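# Nest loose clear container into top of stack

## Task

Put the loose clear plastic container inside the topmost container of the stack, with its opening facing up. The stack must stay in its place and keep its orientation. At the end the robot may touch neither the loose container nor the stack.

## Robot and tools

Robot: two arms, left_arm (carrying a five-finger left hand) and right_arm (carrying a right hand). Nominal bases: left_arm at (+0.018, +0.290, +0.035) m and right_arm at (+0.052, -0.315, +0.040) m, both nearly unrotated.

Scene frame: the origin sits at table-top height, halfway between the two nominal bases. +z is up, +x points out over the table, and +y points toward left_arm. Image left and right do not correspond to arm names. All positions, quaternions (wxyz) and offsets use this frame's axes, in metres.

Hand point: a point fixed to each palm, 0.05 m in front of it and 0.15 m from the wrist face. Its +z axis runs along the straight fingers and +y points out of the palm. For the right hand +x points away from the thumb; for the left hand +x points toward the thumb. Straight fingertips lie 0.06-0.07 m beyond the point along +z and 0.06 m behind it along -y. A wrist bracket on the little-finger side can strike objects. With the thumb turned in front of the palm, the hand can grasp objects about 0.035-0.065 m thick.

Row layout: every command row holds 28 numbers, each in [-1, 1], with both arms always present. The order is left_arm dx, dy, dz, rx, ry, rz, then left thumb_turn, thumb_bend, index, middle, ring, little, force_limit, speed. The same 14 follow for right_arm.

Pose numbers in a row: dx, dy, dz, rx, ry, rz are an offset, not a pose. They count from that arm's Hand target as it stood when the action or move began, along the scene axes. A value of 1.0 equals 0.6 m or 180 degrees. rx, ry, rz form one rotation vector, turning about the Hand target's position. All zeros re-sends the current Hand target. Each new call offsets again from the updated Hand target. The controller limits commanded orientation to within 40 degrees of the measured one. Hands often settle 1-3 cm (sometimes 5 cm) short, usually low; close the gap with a further offset.

Hand numbers are absolute finger targets, not offsets. thumb_turn runs from -1 (beside the palm) to +1 (opposite the fingers); the other five run from -1 (open, straight) to +1 (closed). force_limit maps -1..+1 to about 0-10 N at the fingertip (0-15 N for both thumb motors). speed rises from near zero at -1 to full speed at +0.48 and stays full up to +1. For a soft grip use a speed of -0.94 or less. No value means leave the hand alone. To keep a hand unchanged, repeat the last eight numbers actually executed for it. If none have run yet, send its hand_measured, hand_force_limit and hand_speed.

Tools:
- execute_actions(actions, cameras): actions is a list of actions. Each action is a list of up to 15 rows, one per 1/30 s step, and a short action repeats its last row. Every row in one action offsets from the same start. An empty list returns camera images.
- move(target, speed, blend, blocking, cameras): target is one 28-number row or a list of up to 15 rows, all offsets from the same starting Hand targets. speed is each path's top speed in m/s (0.002 to 4.3, default 0.25; turning up to twice that in rad/s), given as one number or one per target. blend is in m (default 0, a full stop at each target). blocking=false returns after about 0.5 s while the motion continues. Paths are straight, avoid nothing, and end together within 10 s.
- wait(seconds): 0 to 10 s, the arms hold.
- stop(): brakes a running move.
- zoom_image(camera, region): region is [x0, y0, x1, y1] in pixels of that camera's latest image, at most 504 by 504.
- show_instructions(): shows the reference pages.
- finished_scene(scene): scene is the current scene's number. This ends it and cannot be undone.
Cameras: cam_high, cam_low, cam_left_wrist, cam_right_wrist, each 896x504. The cameras argument takes a list of names, ["all"] or [].

Results: end_effector_position and end_effector_quat_wxyz give the hand point in the scene frame. Hand target is the commanded pose after clipping, which is what the next offsets start from. hand_measured, hand_stopped_by (moving, target, force, stalled, fault) and hand_load_n (positive when the finger is pushed open) follow the six-motor order. Joint positions, velocities and torques are also given. The move: line reports done, off_target, moving, held or fault, with limits=paced (pose clipped) or limits=held (steps withheld). Neither done nor off_target shows whether something is being touched. MOTOR HOT warns of heating; an OVER-TEMPERATURE FAULT drops the arm for 30-60 s.

Procedure: look first, open the hand, approach the loose container from above, and grip it gently with a low force_limit and slow speed. Lift it clear, carry it over the stack, lower it until it sits inside the top container with its opening up, open the fingers, and withdraw upward so that neither container is being touched.

Avoid: dropping things or releasing them while they move, fast or hard contact, and pressing the hands against each other. Don't knock or rotate the stack, and don't let anything leave the table. Don't squeeze fingers too hard or swing loads quickly. Keep paths away from an arm's own base, and don't hold stretched or blocked poses for long. A stalled arm keeps pushing until you command it back past its hand point.

Each tool is called after ">>>" by a JSON object that holds its "op" and its "data".

Reference images:

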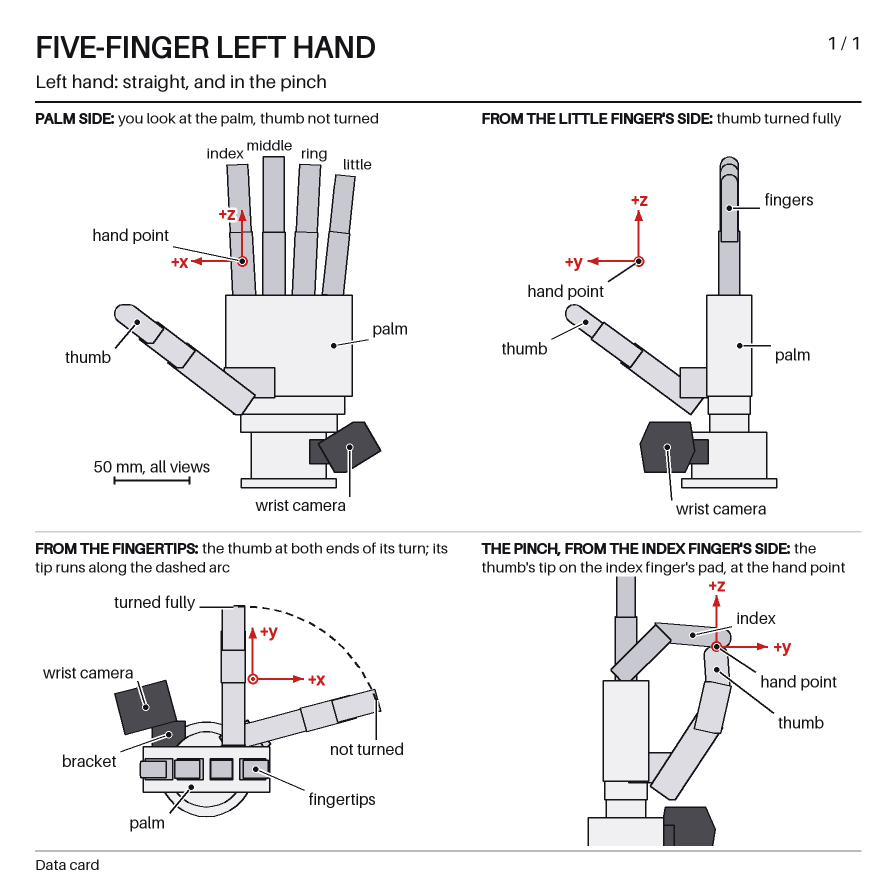

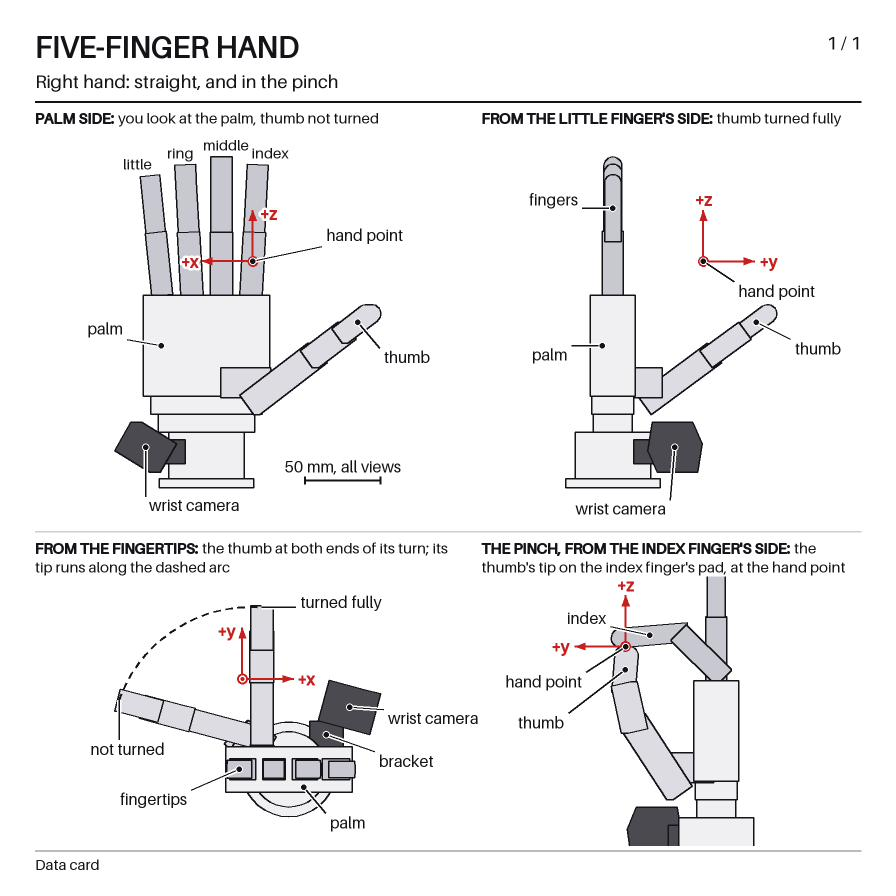

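## Session

>>> {"op": "execute_actions", "data": {"actions": []}}

Scene clock: 0.00 s.
left_arm: end_effector_position=(+0.3429, +0.5673, +0.1633) hand_measured=(-1.000, -1.000, -1.000, -1.000, -1.000, -1.000) hand_load_n=(+0.0, +0.0, +0.0, +0.0, +0.0, +0.0) hand_stopped_by=(target, target, target, target, target, target) hand_force_limit=0.00 hand_speed=-0.80 end_effector_quat_wxyz=(-0.531, +0.649, -0.511, -0.188) | right_arm: end_effector_position=(+0.3287, -0.0385, +0.3102) hand_measured=(-1.000, -1.000, -1.000, -1.000, -1.000, -1.000) hand_load_n=(+0.0, +0.0, +0.0, +0.0, +0.0, +0.0) hand_stopped_by=(target, target, target, target, target, target) hand_force_limit=0.00 hand_speed=-0.80 end_effector_quat_wxyz=(-0.059, +0.860, -0.051, +0.504)
Joint positions: left_arm=[0.381 1.203 0.603 0.046 -0.802 0.588] | right_arm=[1.209 1.128 1.018 -0.823 0.921 -0.573]
Joint velocities: within noise
Joint torques (N m): no reading
Motor temperatures (°C): left_arm=[38 34 33 32 31 30] | right_arm=[36 32 34 34 32 33]
Heat: left arm: hottest waist 38 °C; right arm: hottest waist 36 °C.
Hand target: left_arm +0.3515, +0.5706, +0.1745; -0.541, +0.649, -0.503, -0.182 | right_arm +0.3313, -0.0320, +0.3252; -0.075, +0.856, -0.060, +0.509

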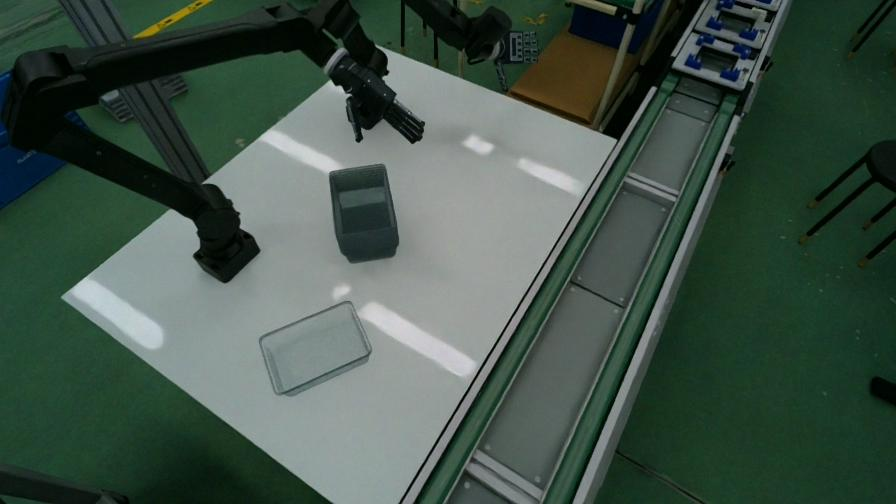

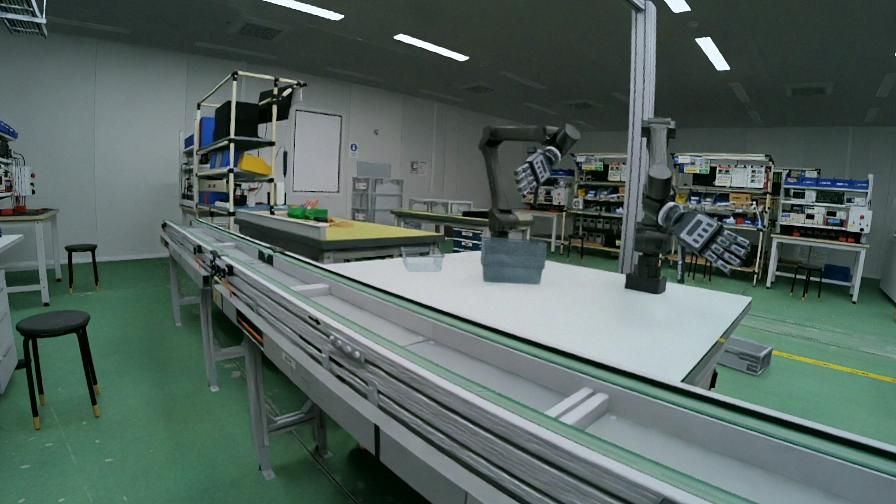

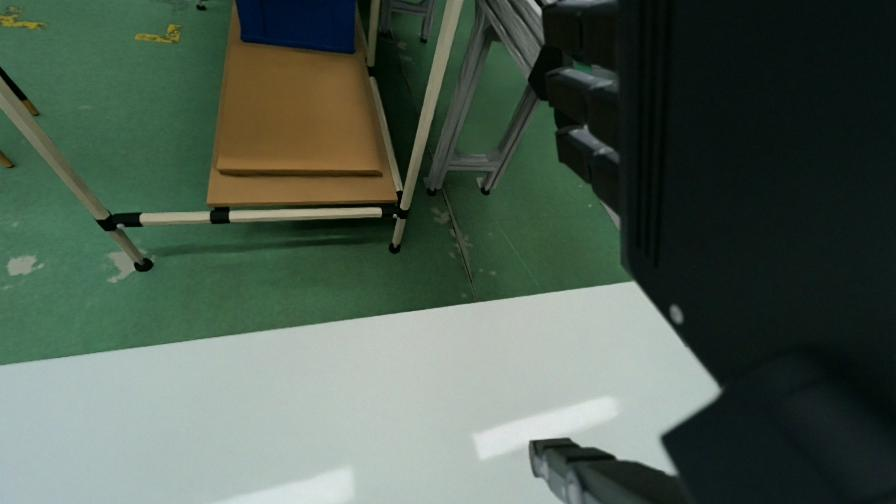

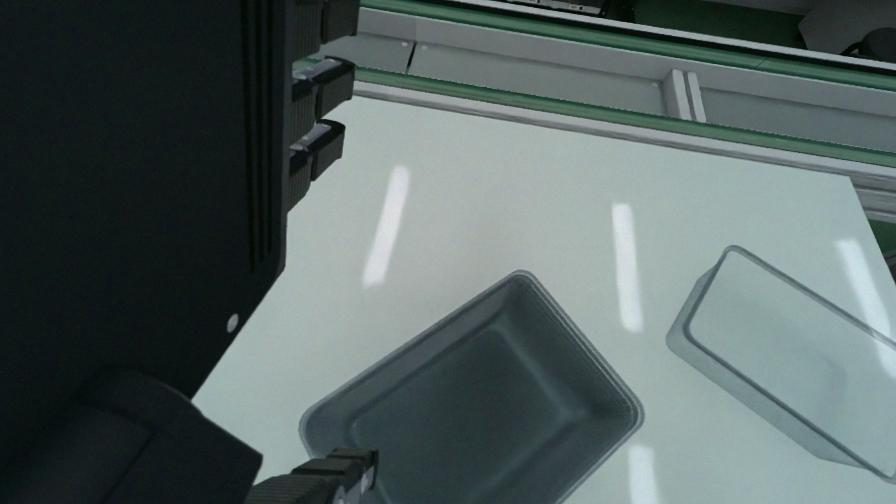

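>>> {"op": "zoom_image", "data": {"camera": "cam_high", "region": [230, 140, 430, 420]}}

>>> {"op": "zoom_image", "data": {"camera": "cam_low", "region": [380, 220, 580, 300]}}

>>> {"op": "zoom_image", "data": {"camera": "cam_right_wrist", "region": [392, 200, 896, 504]}}

Scaled by 1.800 from the camera's 896x504 image, which has a finer 1280x720 frame.

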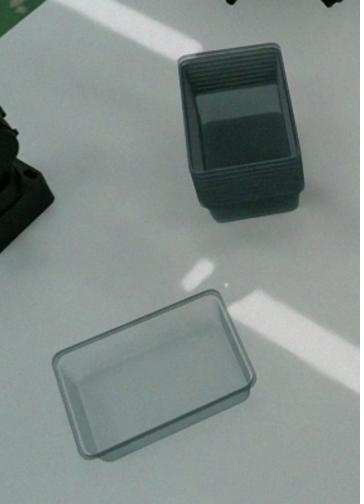

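Scaled by 2.520 from the camera's 896x504 image, which has a finer 1280x720 frame.

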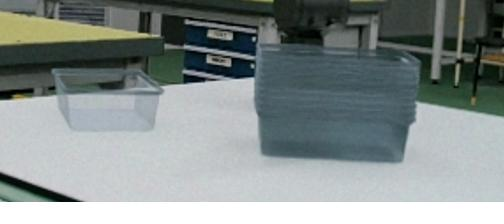

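Scaled by 1.000.

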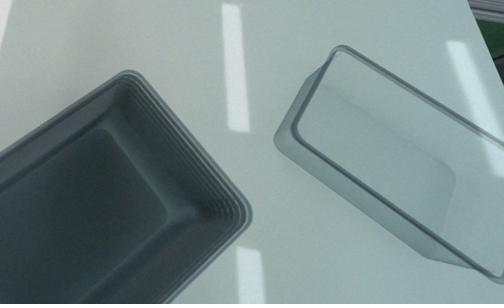

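>>> {"op": "move", "data": {"target": [0,0,0,0,0,0,-1,-1,-1,-1,-1,-1,0,-0.8,0.236,-0.653,-0.175,0.387,-0.0855,-0.386,1,0,-1,-1,-1,-1,0,0], "cameras": ["all"]}}

Scene clock: 8.70 s.
left_arm: end_effector_position=(+0.3429, +0.5673, +0.1633) hand_measured=(-1.000, -1.000, -1.000, -1.000, -1.000, -1.000) hand_load_n=(+0.0, +0.0, +0.0, +0.0, +0.0, +0.0) hand_stopped_by=(target, target, target, target, target, target) hand_force_limit=0.00 hand_speed=-0.80 end_effector_quat_wxyz=(-0.531, +0.649, -0.511, -0.188) | right_arm: end_effector_position=(+0.4565, -0.4197, +0.1960) hand_measured=(+1.000, +0.000, -1.000, -1.000, -1.000, -1.000) hand_load_n=(+0.0, +0.0, +0.0, +0.0, +0.0, -0.5) hand_stopped_by=(target, target, target, target, target, target) hand_force_limit=0.00 hand_speed=0.00 end_effector_quat_wxyz=(+0.220, -0.437, +0.763, -0.423)
Joint positions: left_arm=[0.381 1.203 0.603 0.046 -0.802 0.588] | right_arm=[-0.2 0.974 0.638 -0.273 0.304 0.167]
Joint torques (N m): left_arm=[-0.67 -5.07 8.17 1.47 -0.45 -0.01] | right_arm=[-0.44 -2.84 10.4 2.33 -0.03 0.18]
Heat: left arm: hottest waist 37 °C; right arm: hottest waist 36 °C.
Hand target: left_arm +0.3515, +0.5706, +0.1745; -0.541, +0.649, -0.503, -0.182 | right_arm +0.4729, -0.4238, +0.2202; +0.241, -0.420, +0.757, -0.437
Off the commanded pose: left_arm 0.014 m, 2 deg | right_arm 0.030 m, 4 deg.
move: off_target (left_arm, right_arm)
camera_calibration:
cam_right_wrist: T_world_to_cam=[[-0.584166, -0.00622974, -0.811611, 0.424788], [-0.107141, 0.991812, 0.0695032, 0.448047], [0.804532, 0.127558, -0.58005, -0.0874471], [0, 0, 0, 1]] pos_world=[0.366505, -0.430578, 0.262898]

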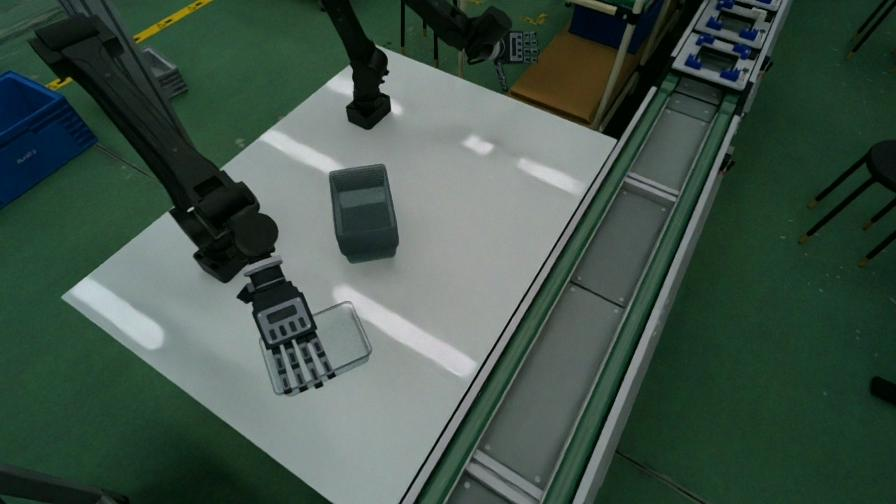

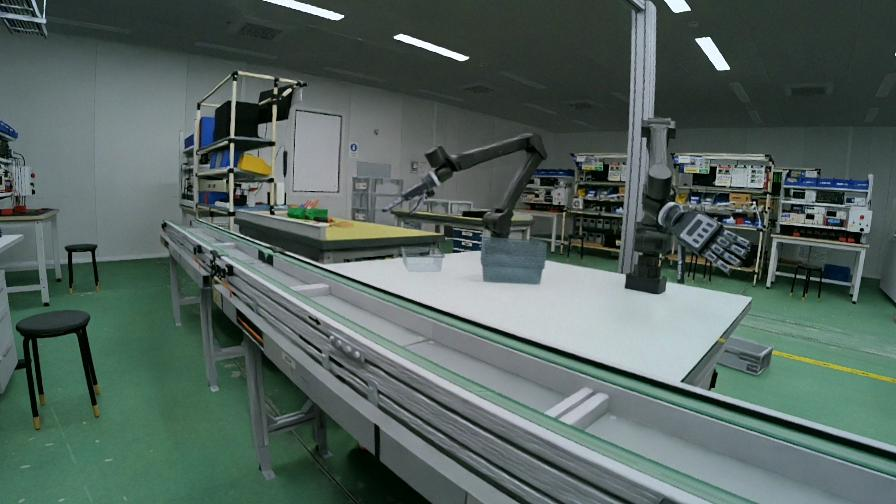

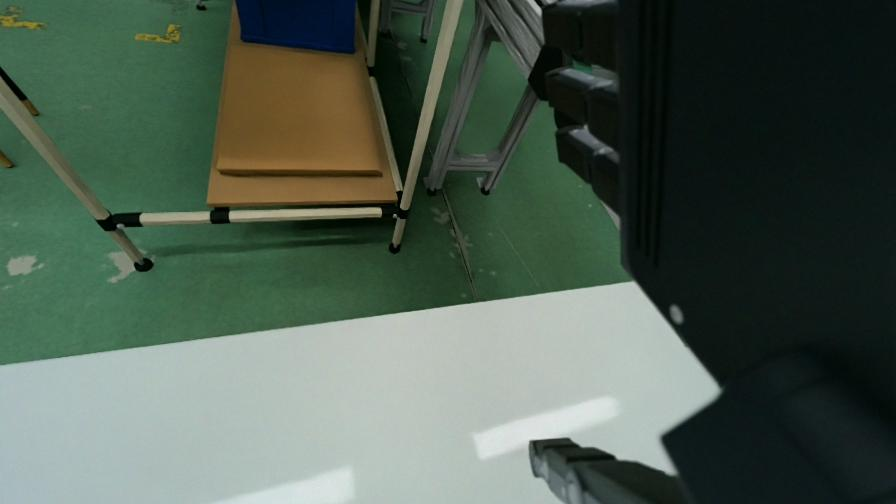

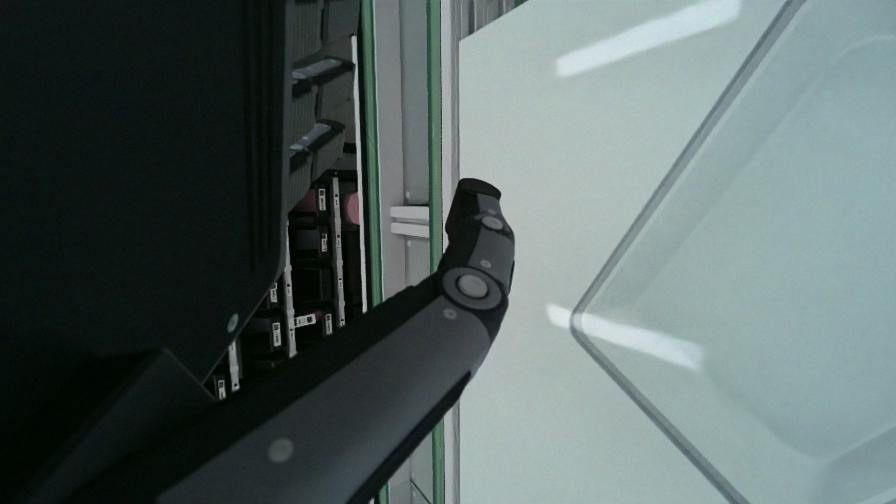

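>>> {"op": "zoom_image", "data": {"camera": "cam_high", "region": [230, 240, 400, 410]}}

>>> {"op": "zoom_image", "data": {"camera": "cam_low", "region": [360, 130, 560, 300]}}

Scaled by 2.965 from the camera's 896x504 image, which has a finer 1280x720 frame.

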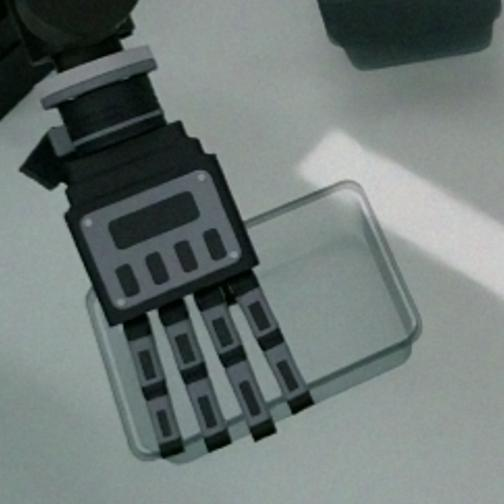

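Scaled by 2.520 from the camera's 896x504 image, which has a finer 1280x720 frame.

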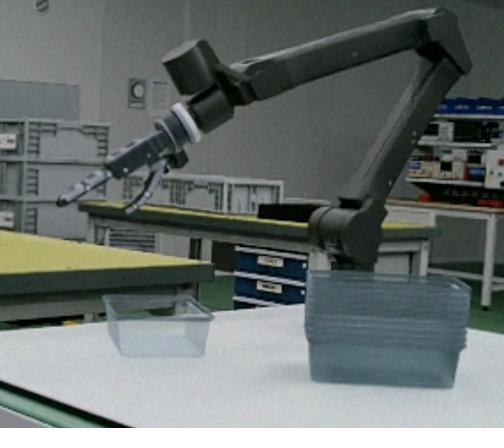

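>>> {"op": "move", "data": {"target": [0,0,0,0,0,0,-1,-1,-1,-1,-1,-1,0,-0.8,-0.008,-0.009,-0.160,0,0,0,1,0,-0.5,-0.5,-0.5,-0.5,0,0], "cameras": ["cam_high","cam_low","cam_right_wrist"]}}

>>> {"op": "zoom_image", "data": {"camera": "cam_high", "region": [250, 280, 400, 430]}}

>>> {"op": "zoom_image", "data": {"camera": "cam_low", "region": [360, 160, 500, 300]}}

Scene clock: 11.10 s.
left_arm: end_effector_position=(+0.3429, +0.5673, +0.1633) hand_measured=(-1.000, -1.000, -1.000, -1.000, -1.000, -1.000) hand_load_n=(+0.0, +0.0, +0.0, +0.0, +0.0, +0.0) hand_stopped_by=(target, target, target, target, target, target) hand_force_limit=0.00 hand_speed=-0.80 end_effector_quat_wxyz=(-0.531, +0.649, -0.511, -0.188) | right_arm: end_effector_position=(+0.4606, -0.4235, +0.1113) hand_measured=(+1.000, +0.000, -0.500, -0.500, -0.500, -0.500) hand_load_n=(+0.5, +0.0, +0.0, +0.0, +0.0, +0.0) hand_stopped_by=(target, target, target, target, target, target) hand_force_limit=0.00 hand_speed=0.00 end_effector_quat_wxyz=(+0.229, -0.431, +0.762, -0.425)
Joint positions: left_arm=[0.381 1.203 0.603 0.046 -0.802 0.588] | right_arm=[-0.215 1.141 0.477 0.075 0.287 0.167]
Joint torques (N m): left_arm=[-0.79 -5.3 8.16 1.48 -0.43 -0.01] | right_arm=[-1.2 -4.25 7.49 2.37 -0.06 0.01]
Heat: left arm: hottest waist 37 °C; right arm: hottest elbow 37 °C.
Hand target: left_arm +0.3515, +0.5706, +0.1745; -0.541, +0.649, -0.503, -0.182 | right_arm +0.4681, -0.4293, +0.1243; +0.241, -0.420, +0.757, -0.437
Off the commanded pose: left_arm 0.014 m, 2 deg | right_arm 0.016 m, 2 deg.
move: off_target (left_arm, right_arm)
camera_calibration:
cam_right_wrist: T_world_to_cam=[[-0.566853, -0.00111627, -0.823818, 0.353965], [-0.107501, 0.991549, 0.0726255, 0.457875], [0.816775, 0.129729, -0.562182, -0.146025], [0, 0, 0, 1]] pos_world=[0.369138, -0.434667, 0.176256]
Images, in order (width x height): cam_high 896x504, cam_low 896x504, cam_right_wrist 896x504.

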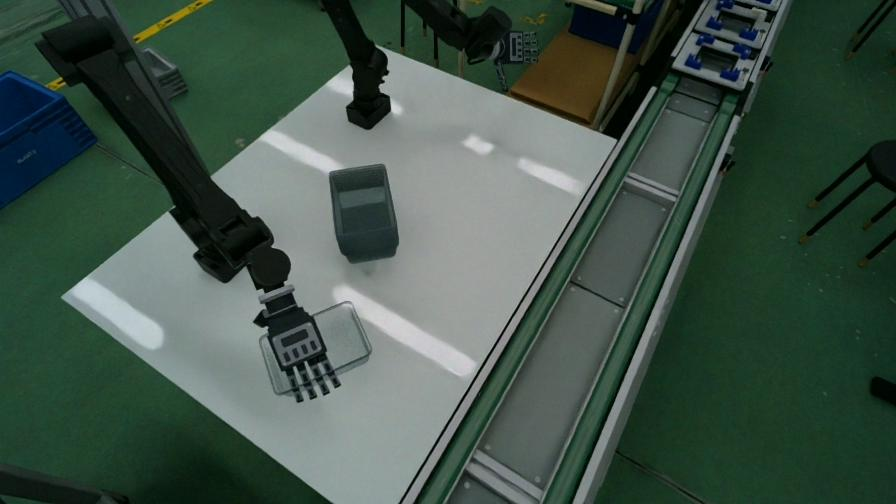

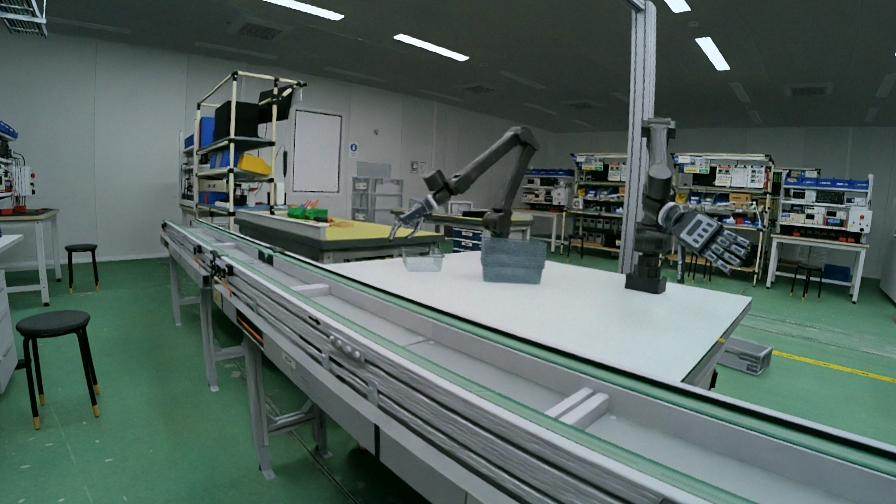

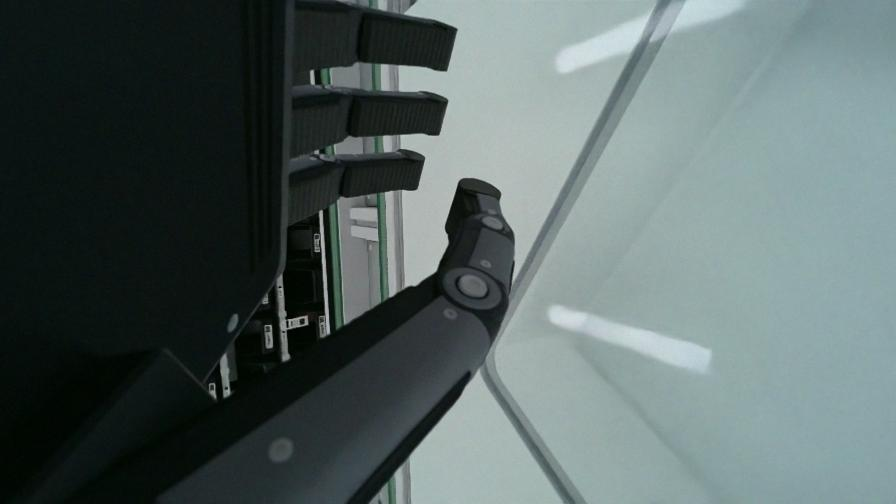

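Scaled by 3.360 from the camera's 896x504 image, which has a finer 1280x720 frame.

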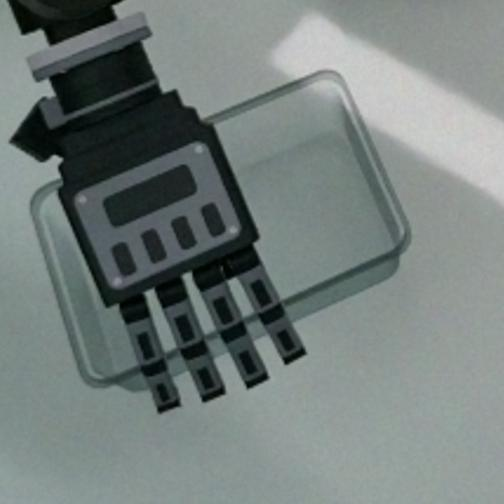

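Scaled by 3.600 from the camera's 896x504 image, which has a finer 1280x720 frame.

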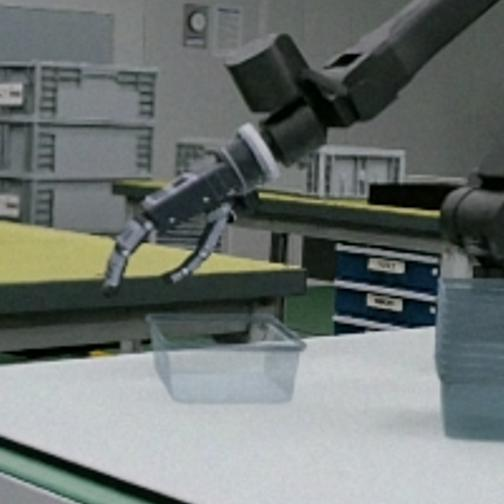

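>>> {"op": "zoom_image", "data": {"camera": "cam_right_wrist", "region": [400, 0, 800, 400]}}

Scaled by 1.260 from the camera's 896x504 image, which has a finer 1280x720 frame.

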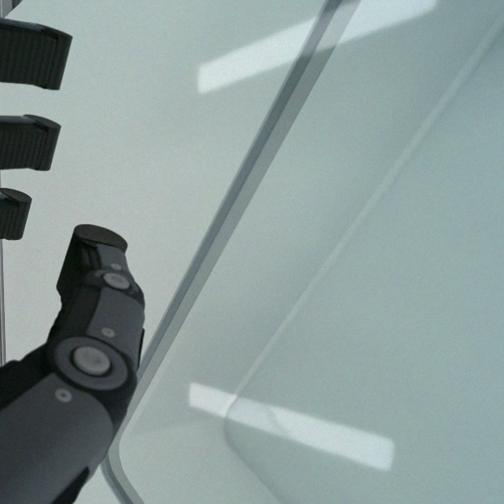

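>>> {"op": "move", "data": {"target": [0,0,0,0,0,0,-1,-1,-1,-1,-1,-1,0,-0.8,-0.010,0.008,-0.098,0,0,0.005,1,0,-0.5,-0.5,-0.5,-0.5,0,0], "cameras": ["cam_high","cam_low","cam_right_wrist"], "speed": 0.15}}

>>> {"op": "zoom_image", "data": {"camera": "cam_right_wrist", "region": [280, 0, 780, 500]}}

>>> {"op": "zoom_image", "data": {"camera": "cam_low", "region": [360, 160, 500, 300]}}

Scene clock: 15.97 s.
left_arm: end_effector_position=(+0.3429, +0.5673, +0.1633) hand_measured=(-1.000, -1.000, -1.000, -1.000, -1.000, -1.000) hand_load_n=(+0.0, +0.0, +0.0, +0.0, +0.0, +0.0) hand_stopped_by=(target, target, target, target, target, target) hand_force_limit=0.00 hand_speed=-0.80 end_effector_quat_wxyz=(-0.531, +0.649, -0.511, -0.188) | right_arm: end_effector_position=(+0.4569, -0.4206, +0.0576) hand_measured=(+1.000, +0.000, -0.500, -0.500, -0.500, -0.500) hand_load_n=(+0.0, +0.0, +0.0, +0.0, +0.0, +0.0) hand_stopped_by=(target, target, target, target, target, target) hand_force_limit=0.00 hand_speed=0.00 end_effector_quat_wxyz=(+0.237, -0.431, +0.759, -0.426)
Joint positions: left_arm=[0.381 1.203 0.603 0.046 -0.802 0.588] | right_arm=[-0.215 1.3 0.389 0.334 0.277 0.167]
Joint torques (N m): left_arm=[-0.85 -5.3 8.12 1.52 -0.45 0] | right_arm=[-0.73 -4.54 5.89 2.41 -0.06 -0.06]
Heat: left arm: hottest waist 37 °C; right arm: hottest elbow 37 °C.
Hand target: left_arm +0.3515, +0.5706, +0.1745; -0.541, +0.649, -0.503, -0.182 | right_arm +0.4622, -0.4245, +0.0655; +0.245, -0.426, +0.754, -0.435
Off the commanded pose: left_arm 0.014 m, 2 deg | right_arm 0.010 m, 2 deg.
move: off_target (left_arm)
camera_calibration:
cam_right_wrist: T_world_to_cam=[[-0.556245, -0.00344385, -0.831011, 0.30224], [-0.116901, 0.990372, 0.0741442, 0.462255], [0.822755, 0.138388, -0.551292, -0.173338], [0, 0, 0, 1]] pos_world=[0.364772, -0.432775, 0.121332]
Images, in order (width x height): cam_high 896x504, cam_low 896x504, cam_right_wrist 896x504.

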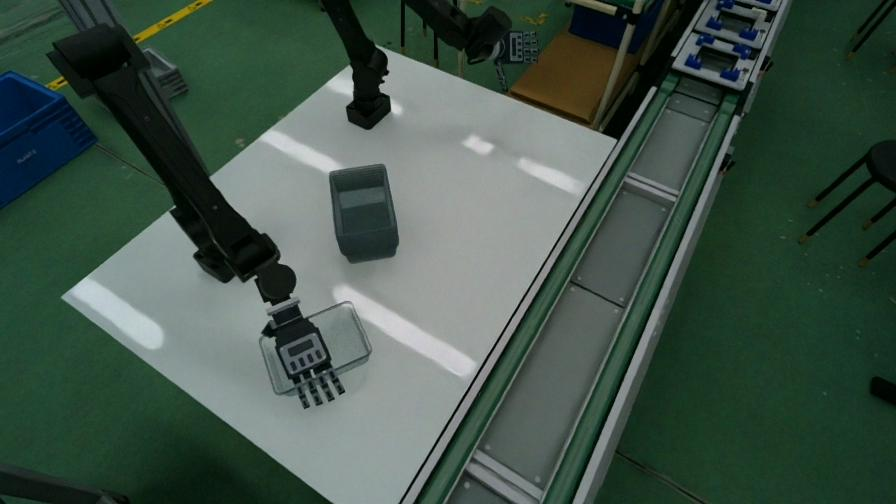

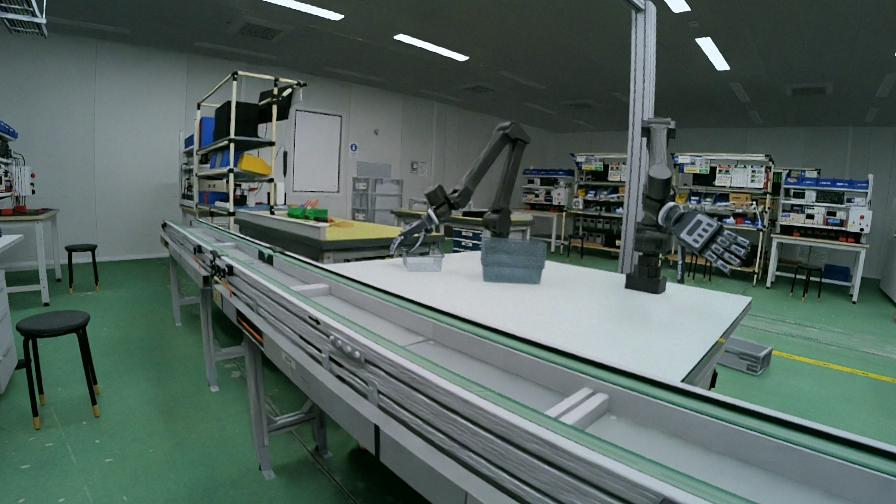

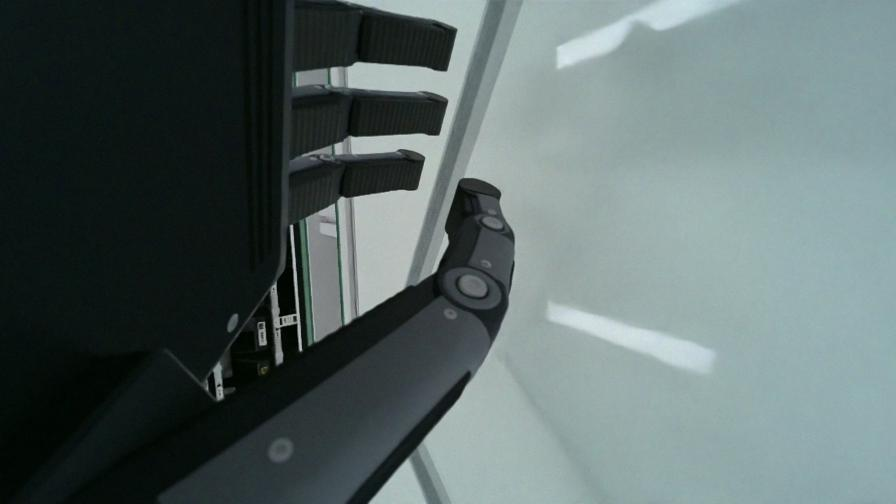

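Scaled by 1.008 from the camera's 896x504 image, which has a finer 1280x720 frame.

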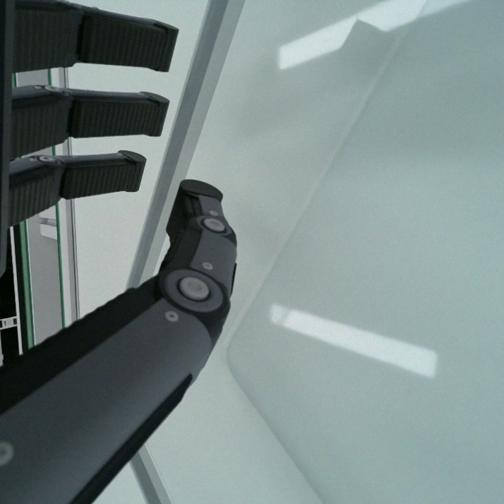

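Scaled by 3.600 from the camera's 896x504 image, which has a finer 1280x720 frame.

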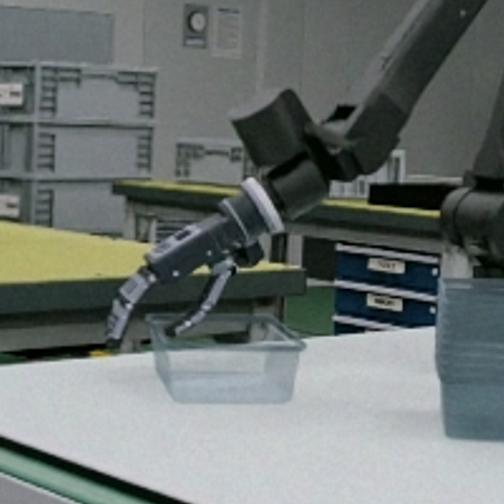

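>>> {"op": "move", "data": {"target": [[0,0,0,0,0,0,-1,-1,-1,-1,-1,-1,0,-0.8,0.0,0.0,-0.010,0,0,0,1,0,-0.5,-0.5,-0.5,-0.5,0,0],[0,0,0,0,0,0,-1,-1,-1,-1,-1,-1,0,-0.8,0.0,0.0,-0.010,0,0,0,1,0,0,0,-0.2,-0.2,-0.4,-0.4]], "cameras": ["cam_high","cam_low","cam_right_wrist"], "speed": 0.15}}

>>> {"op": "zoom_image", "data": {"camera": "cam_right_wrist", "region": [280, 0, 780, 500]}}

>>> {"op": "zoom_image", "data": {"camera": "cam_low", "region": [380, 210, 460, 290]}}

Scene clock: 18.17 s.
left_arm: end_effector_position=(+0.3429, +0.5673, +0.1633) hand_measured=(-1.000, -1.000, -1.000, -1.000, -1.000, -1.000) hand_load_n=(+0.0, +0.0, +0.0, +0.0, +0.0, +0.0) hand_stopped_by=(target, target, target, target, target, target) hand_force_limit=0.00 hand_speed=-0.80 end_effector_quat_wxyz=(-0.531, +0.649, -0.511, -0.188) | right_arm: end_effector_position=(+0.4611, -0.4216, +0.0589) hand_measured=(+1.000, +0.000, +0.000, +0.000, -0.200, -0.200) hand_load_n=(+0.0, +0.0, +0.0, +0.0, +0.0, +0.0) hand_stopped_by=(target, target, target, target, target, target) hand_force_limit=-0.40 hand_speed=-0.40 end_effector_quat_wxyz=(+0.243, -0.428, +0.756, -0.431)
Joint positions: left_arm=[0.381 1.203 0.603 0.046 -0.802 0.588] | right_arm=[-0.215 1.311 0.389 0.363 0.277 0.167]
Joint torques (N m): left_arm=[-0.85 -5.36 8.13 1.46 -0.44 0] | right_arm=[-0.85 -3.84 5.42 2.36 -0.07 -0.07]
Heat: left arm: hottest waist 37 °C; right arm: hottest elbow 37 °C.
Hand target: left_arm +0.3515, +0.5706, +0.1745; -0.541, +0.649, -0.503, -0.182 | right_arm +0.4622, -0.4245, +0.0596; +0.245, -0.426, +0.754, -0.436
Off the commanded pose: left_arm 0.014 m, 2 deg | right_arm 0.003 m, 1 deg.
move: off_target (left_arm)
camera_calibration:
cam_right_wrist: T_world_to_cam=[[-0.541663, -0.00675929, -0.840568, 0.298067], [-0.118153, 0.990652, 0.068172, 0.464649], [0.83225, 0.136242, -0.537399, -0.182096], [0, 0, 0, 1]] pos_world=[0.367901, -0.433482, 0.121012]
Images, in order (width x height): cam_high 896x504, cam_low 896x504, cam_right_wrist 896x504.

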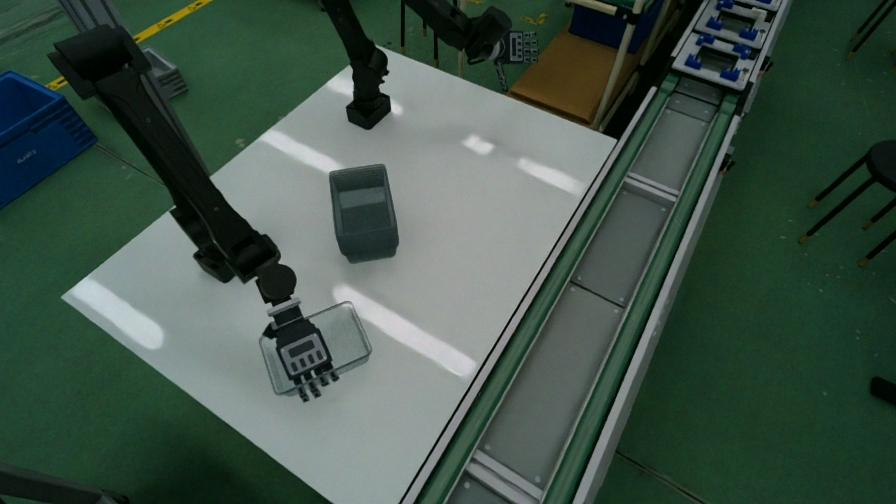

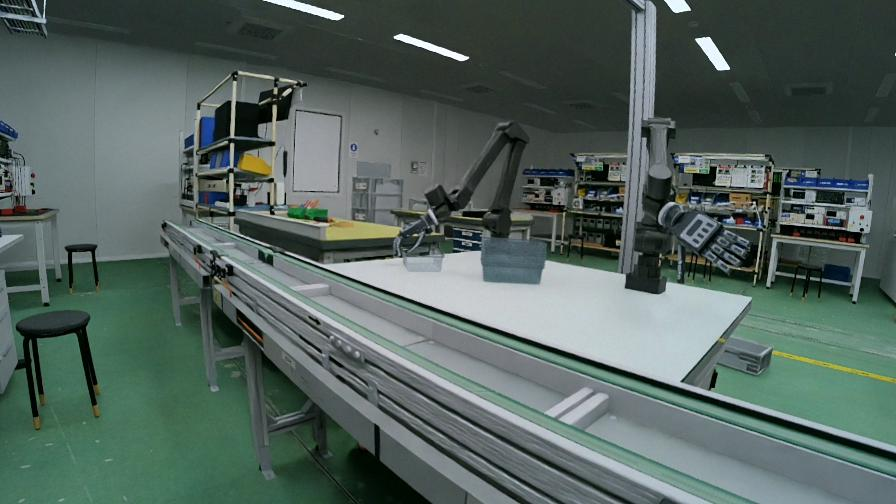

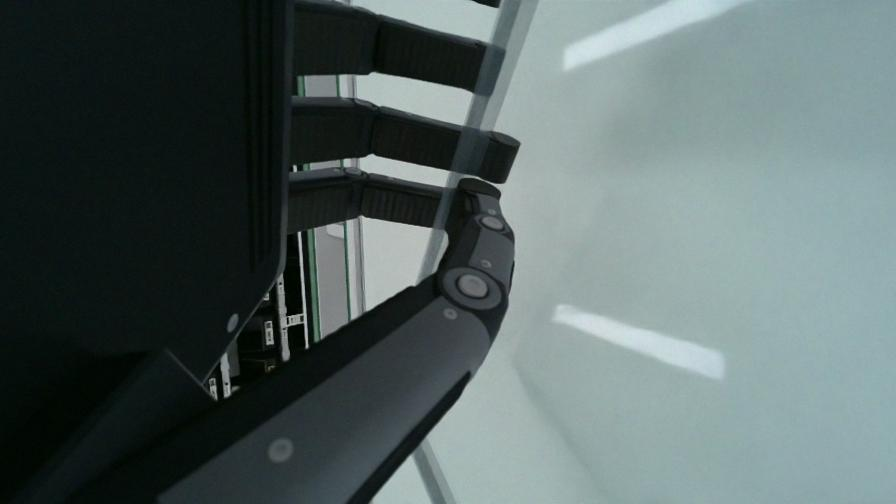

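Scaled by 1.008 from the camera's 896x504 image, which has a finer 1280x720 frame.

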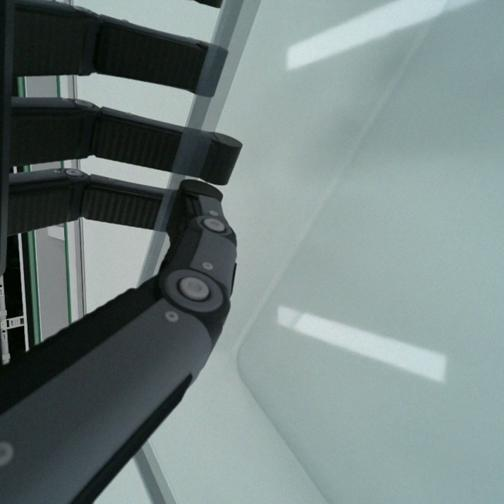

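Scaled by 6.300 from the camera's 896x504 image, which has a finer 1280x720 frame.

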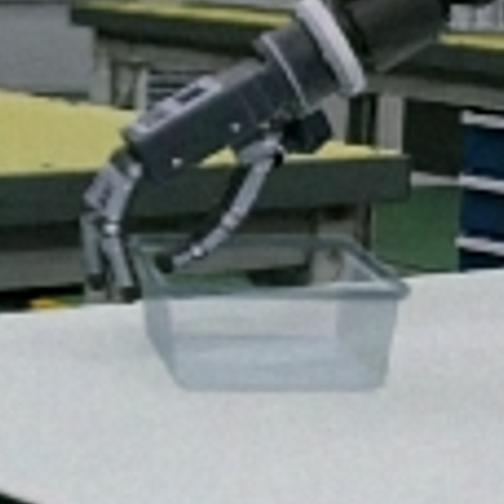

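>>> {"op": "move", "data": {"target": [0,0,0,0,0,0,-1,-1,-1,-1,-1,-1,0,-0.8,-0.003,0.0,-0.014,0,0,0,1,0,0,0,-0.2,-0.2,-0.4,-0.4], "cameras": ["cam_low","cam_right_wrist"], "speed": 0.15}}

>>> {"op": "zoom_image", "data": {"camera": "cam_low", "region": [380, 210, 460, 290]}}

Scene clock: 19.40 s.
left_arm: end_effector_position=(+0.3429, +0.5673, +0.1633) hand_measured=(-1.000, -1.000, -1.000, -1.000, -1.000, -1.000) hand_load_n=(+0.0, +0.0, +0.0, +0.0, +0.0, +0.0) hand_stopped_by=(target, target, target, target, target, target) hand_force_limit=0.00 hand_speed=-0.80 end_effector_quat_wxyz=(-0.531, +0.649, -0.511, -0.188) | right_arm: end_effector_position=(+0.4585, -0.4207, +0.0491) hand_measured=(+1.000, +0.000, +0.000, +0.000, -0.200, -0.200) hand_load_n=(+0.0, +0.0, +0.0, +0.0, +0.0, +0.0) hand_stopped_by=(target, target, target, target, target, target) hand_force_limit=-0.40 hand_speed=-0.40 end_effector_quat_wxyz=(+0.242, -0.429, +0.757, -0.430)
Joint positions: left_arm=[0.381 1.203 0.603 0.046 -0.802 0.588] | right_arm=[-0.215 1.342 0.374 0.404 0.276 0.167]
Joint torques (N m): left_arm=[-0.79 -5.25 8.2 1.44 -0.43 -0.02] | right_arm=[-1.03 -4.07 5.3 2.43 -0.07 -0.07]
Heat: left arm: hottest waist 37 °C; right arm: hottest elbow 37 °C.
Hand target: left_arm +0.3515, +0.5706, +0.1745; -0.541, +0.649, -0.503, -0.182 | right_arm +0.4603, -0.4245, +0.0511; +0.245, -0.426, +0.754, -0.435
Off the commanded pose: left_arm 0.014 m, 2 deg | right_arm 0.005 m, 1 deg.
move: off_target (left_arm)
camera_calibration:
cam_right_wrist: T_world_to_cam=[[-0.54433, -0.00610635, -0.838849, 0.289852], [-0.118931, 0.990434, 0.0699646, 0.464308], [0.830397, 0.137849, -0.53985, -0.183649], [0, 0, 0, 1]] pos_world=[0.365498, -0.432781, 0.111514]
Images, in order (width x height): cam_low 896x504, cam_right_wrist 896x504.

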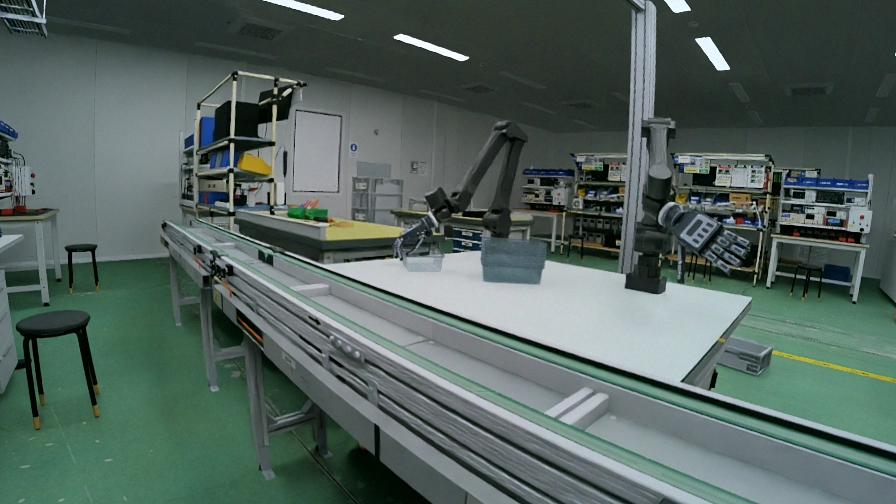

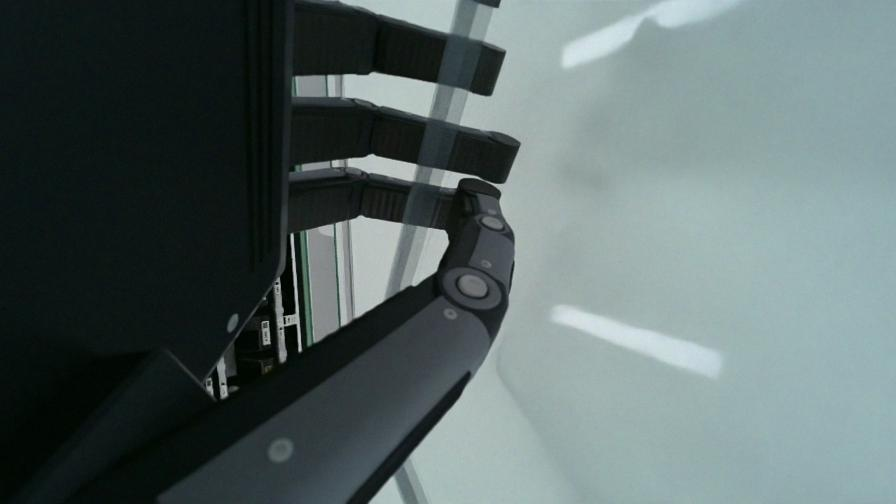

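Scaled by 6.300 from the camera's 896x504 image, which has a finer 1280x720 frame.

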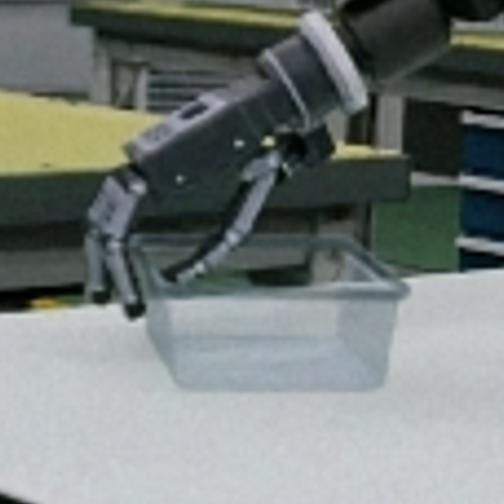

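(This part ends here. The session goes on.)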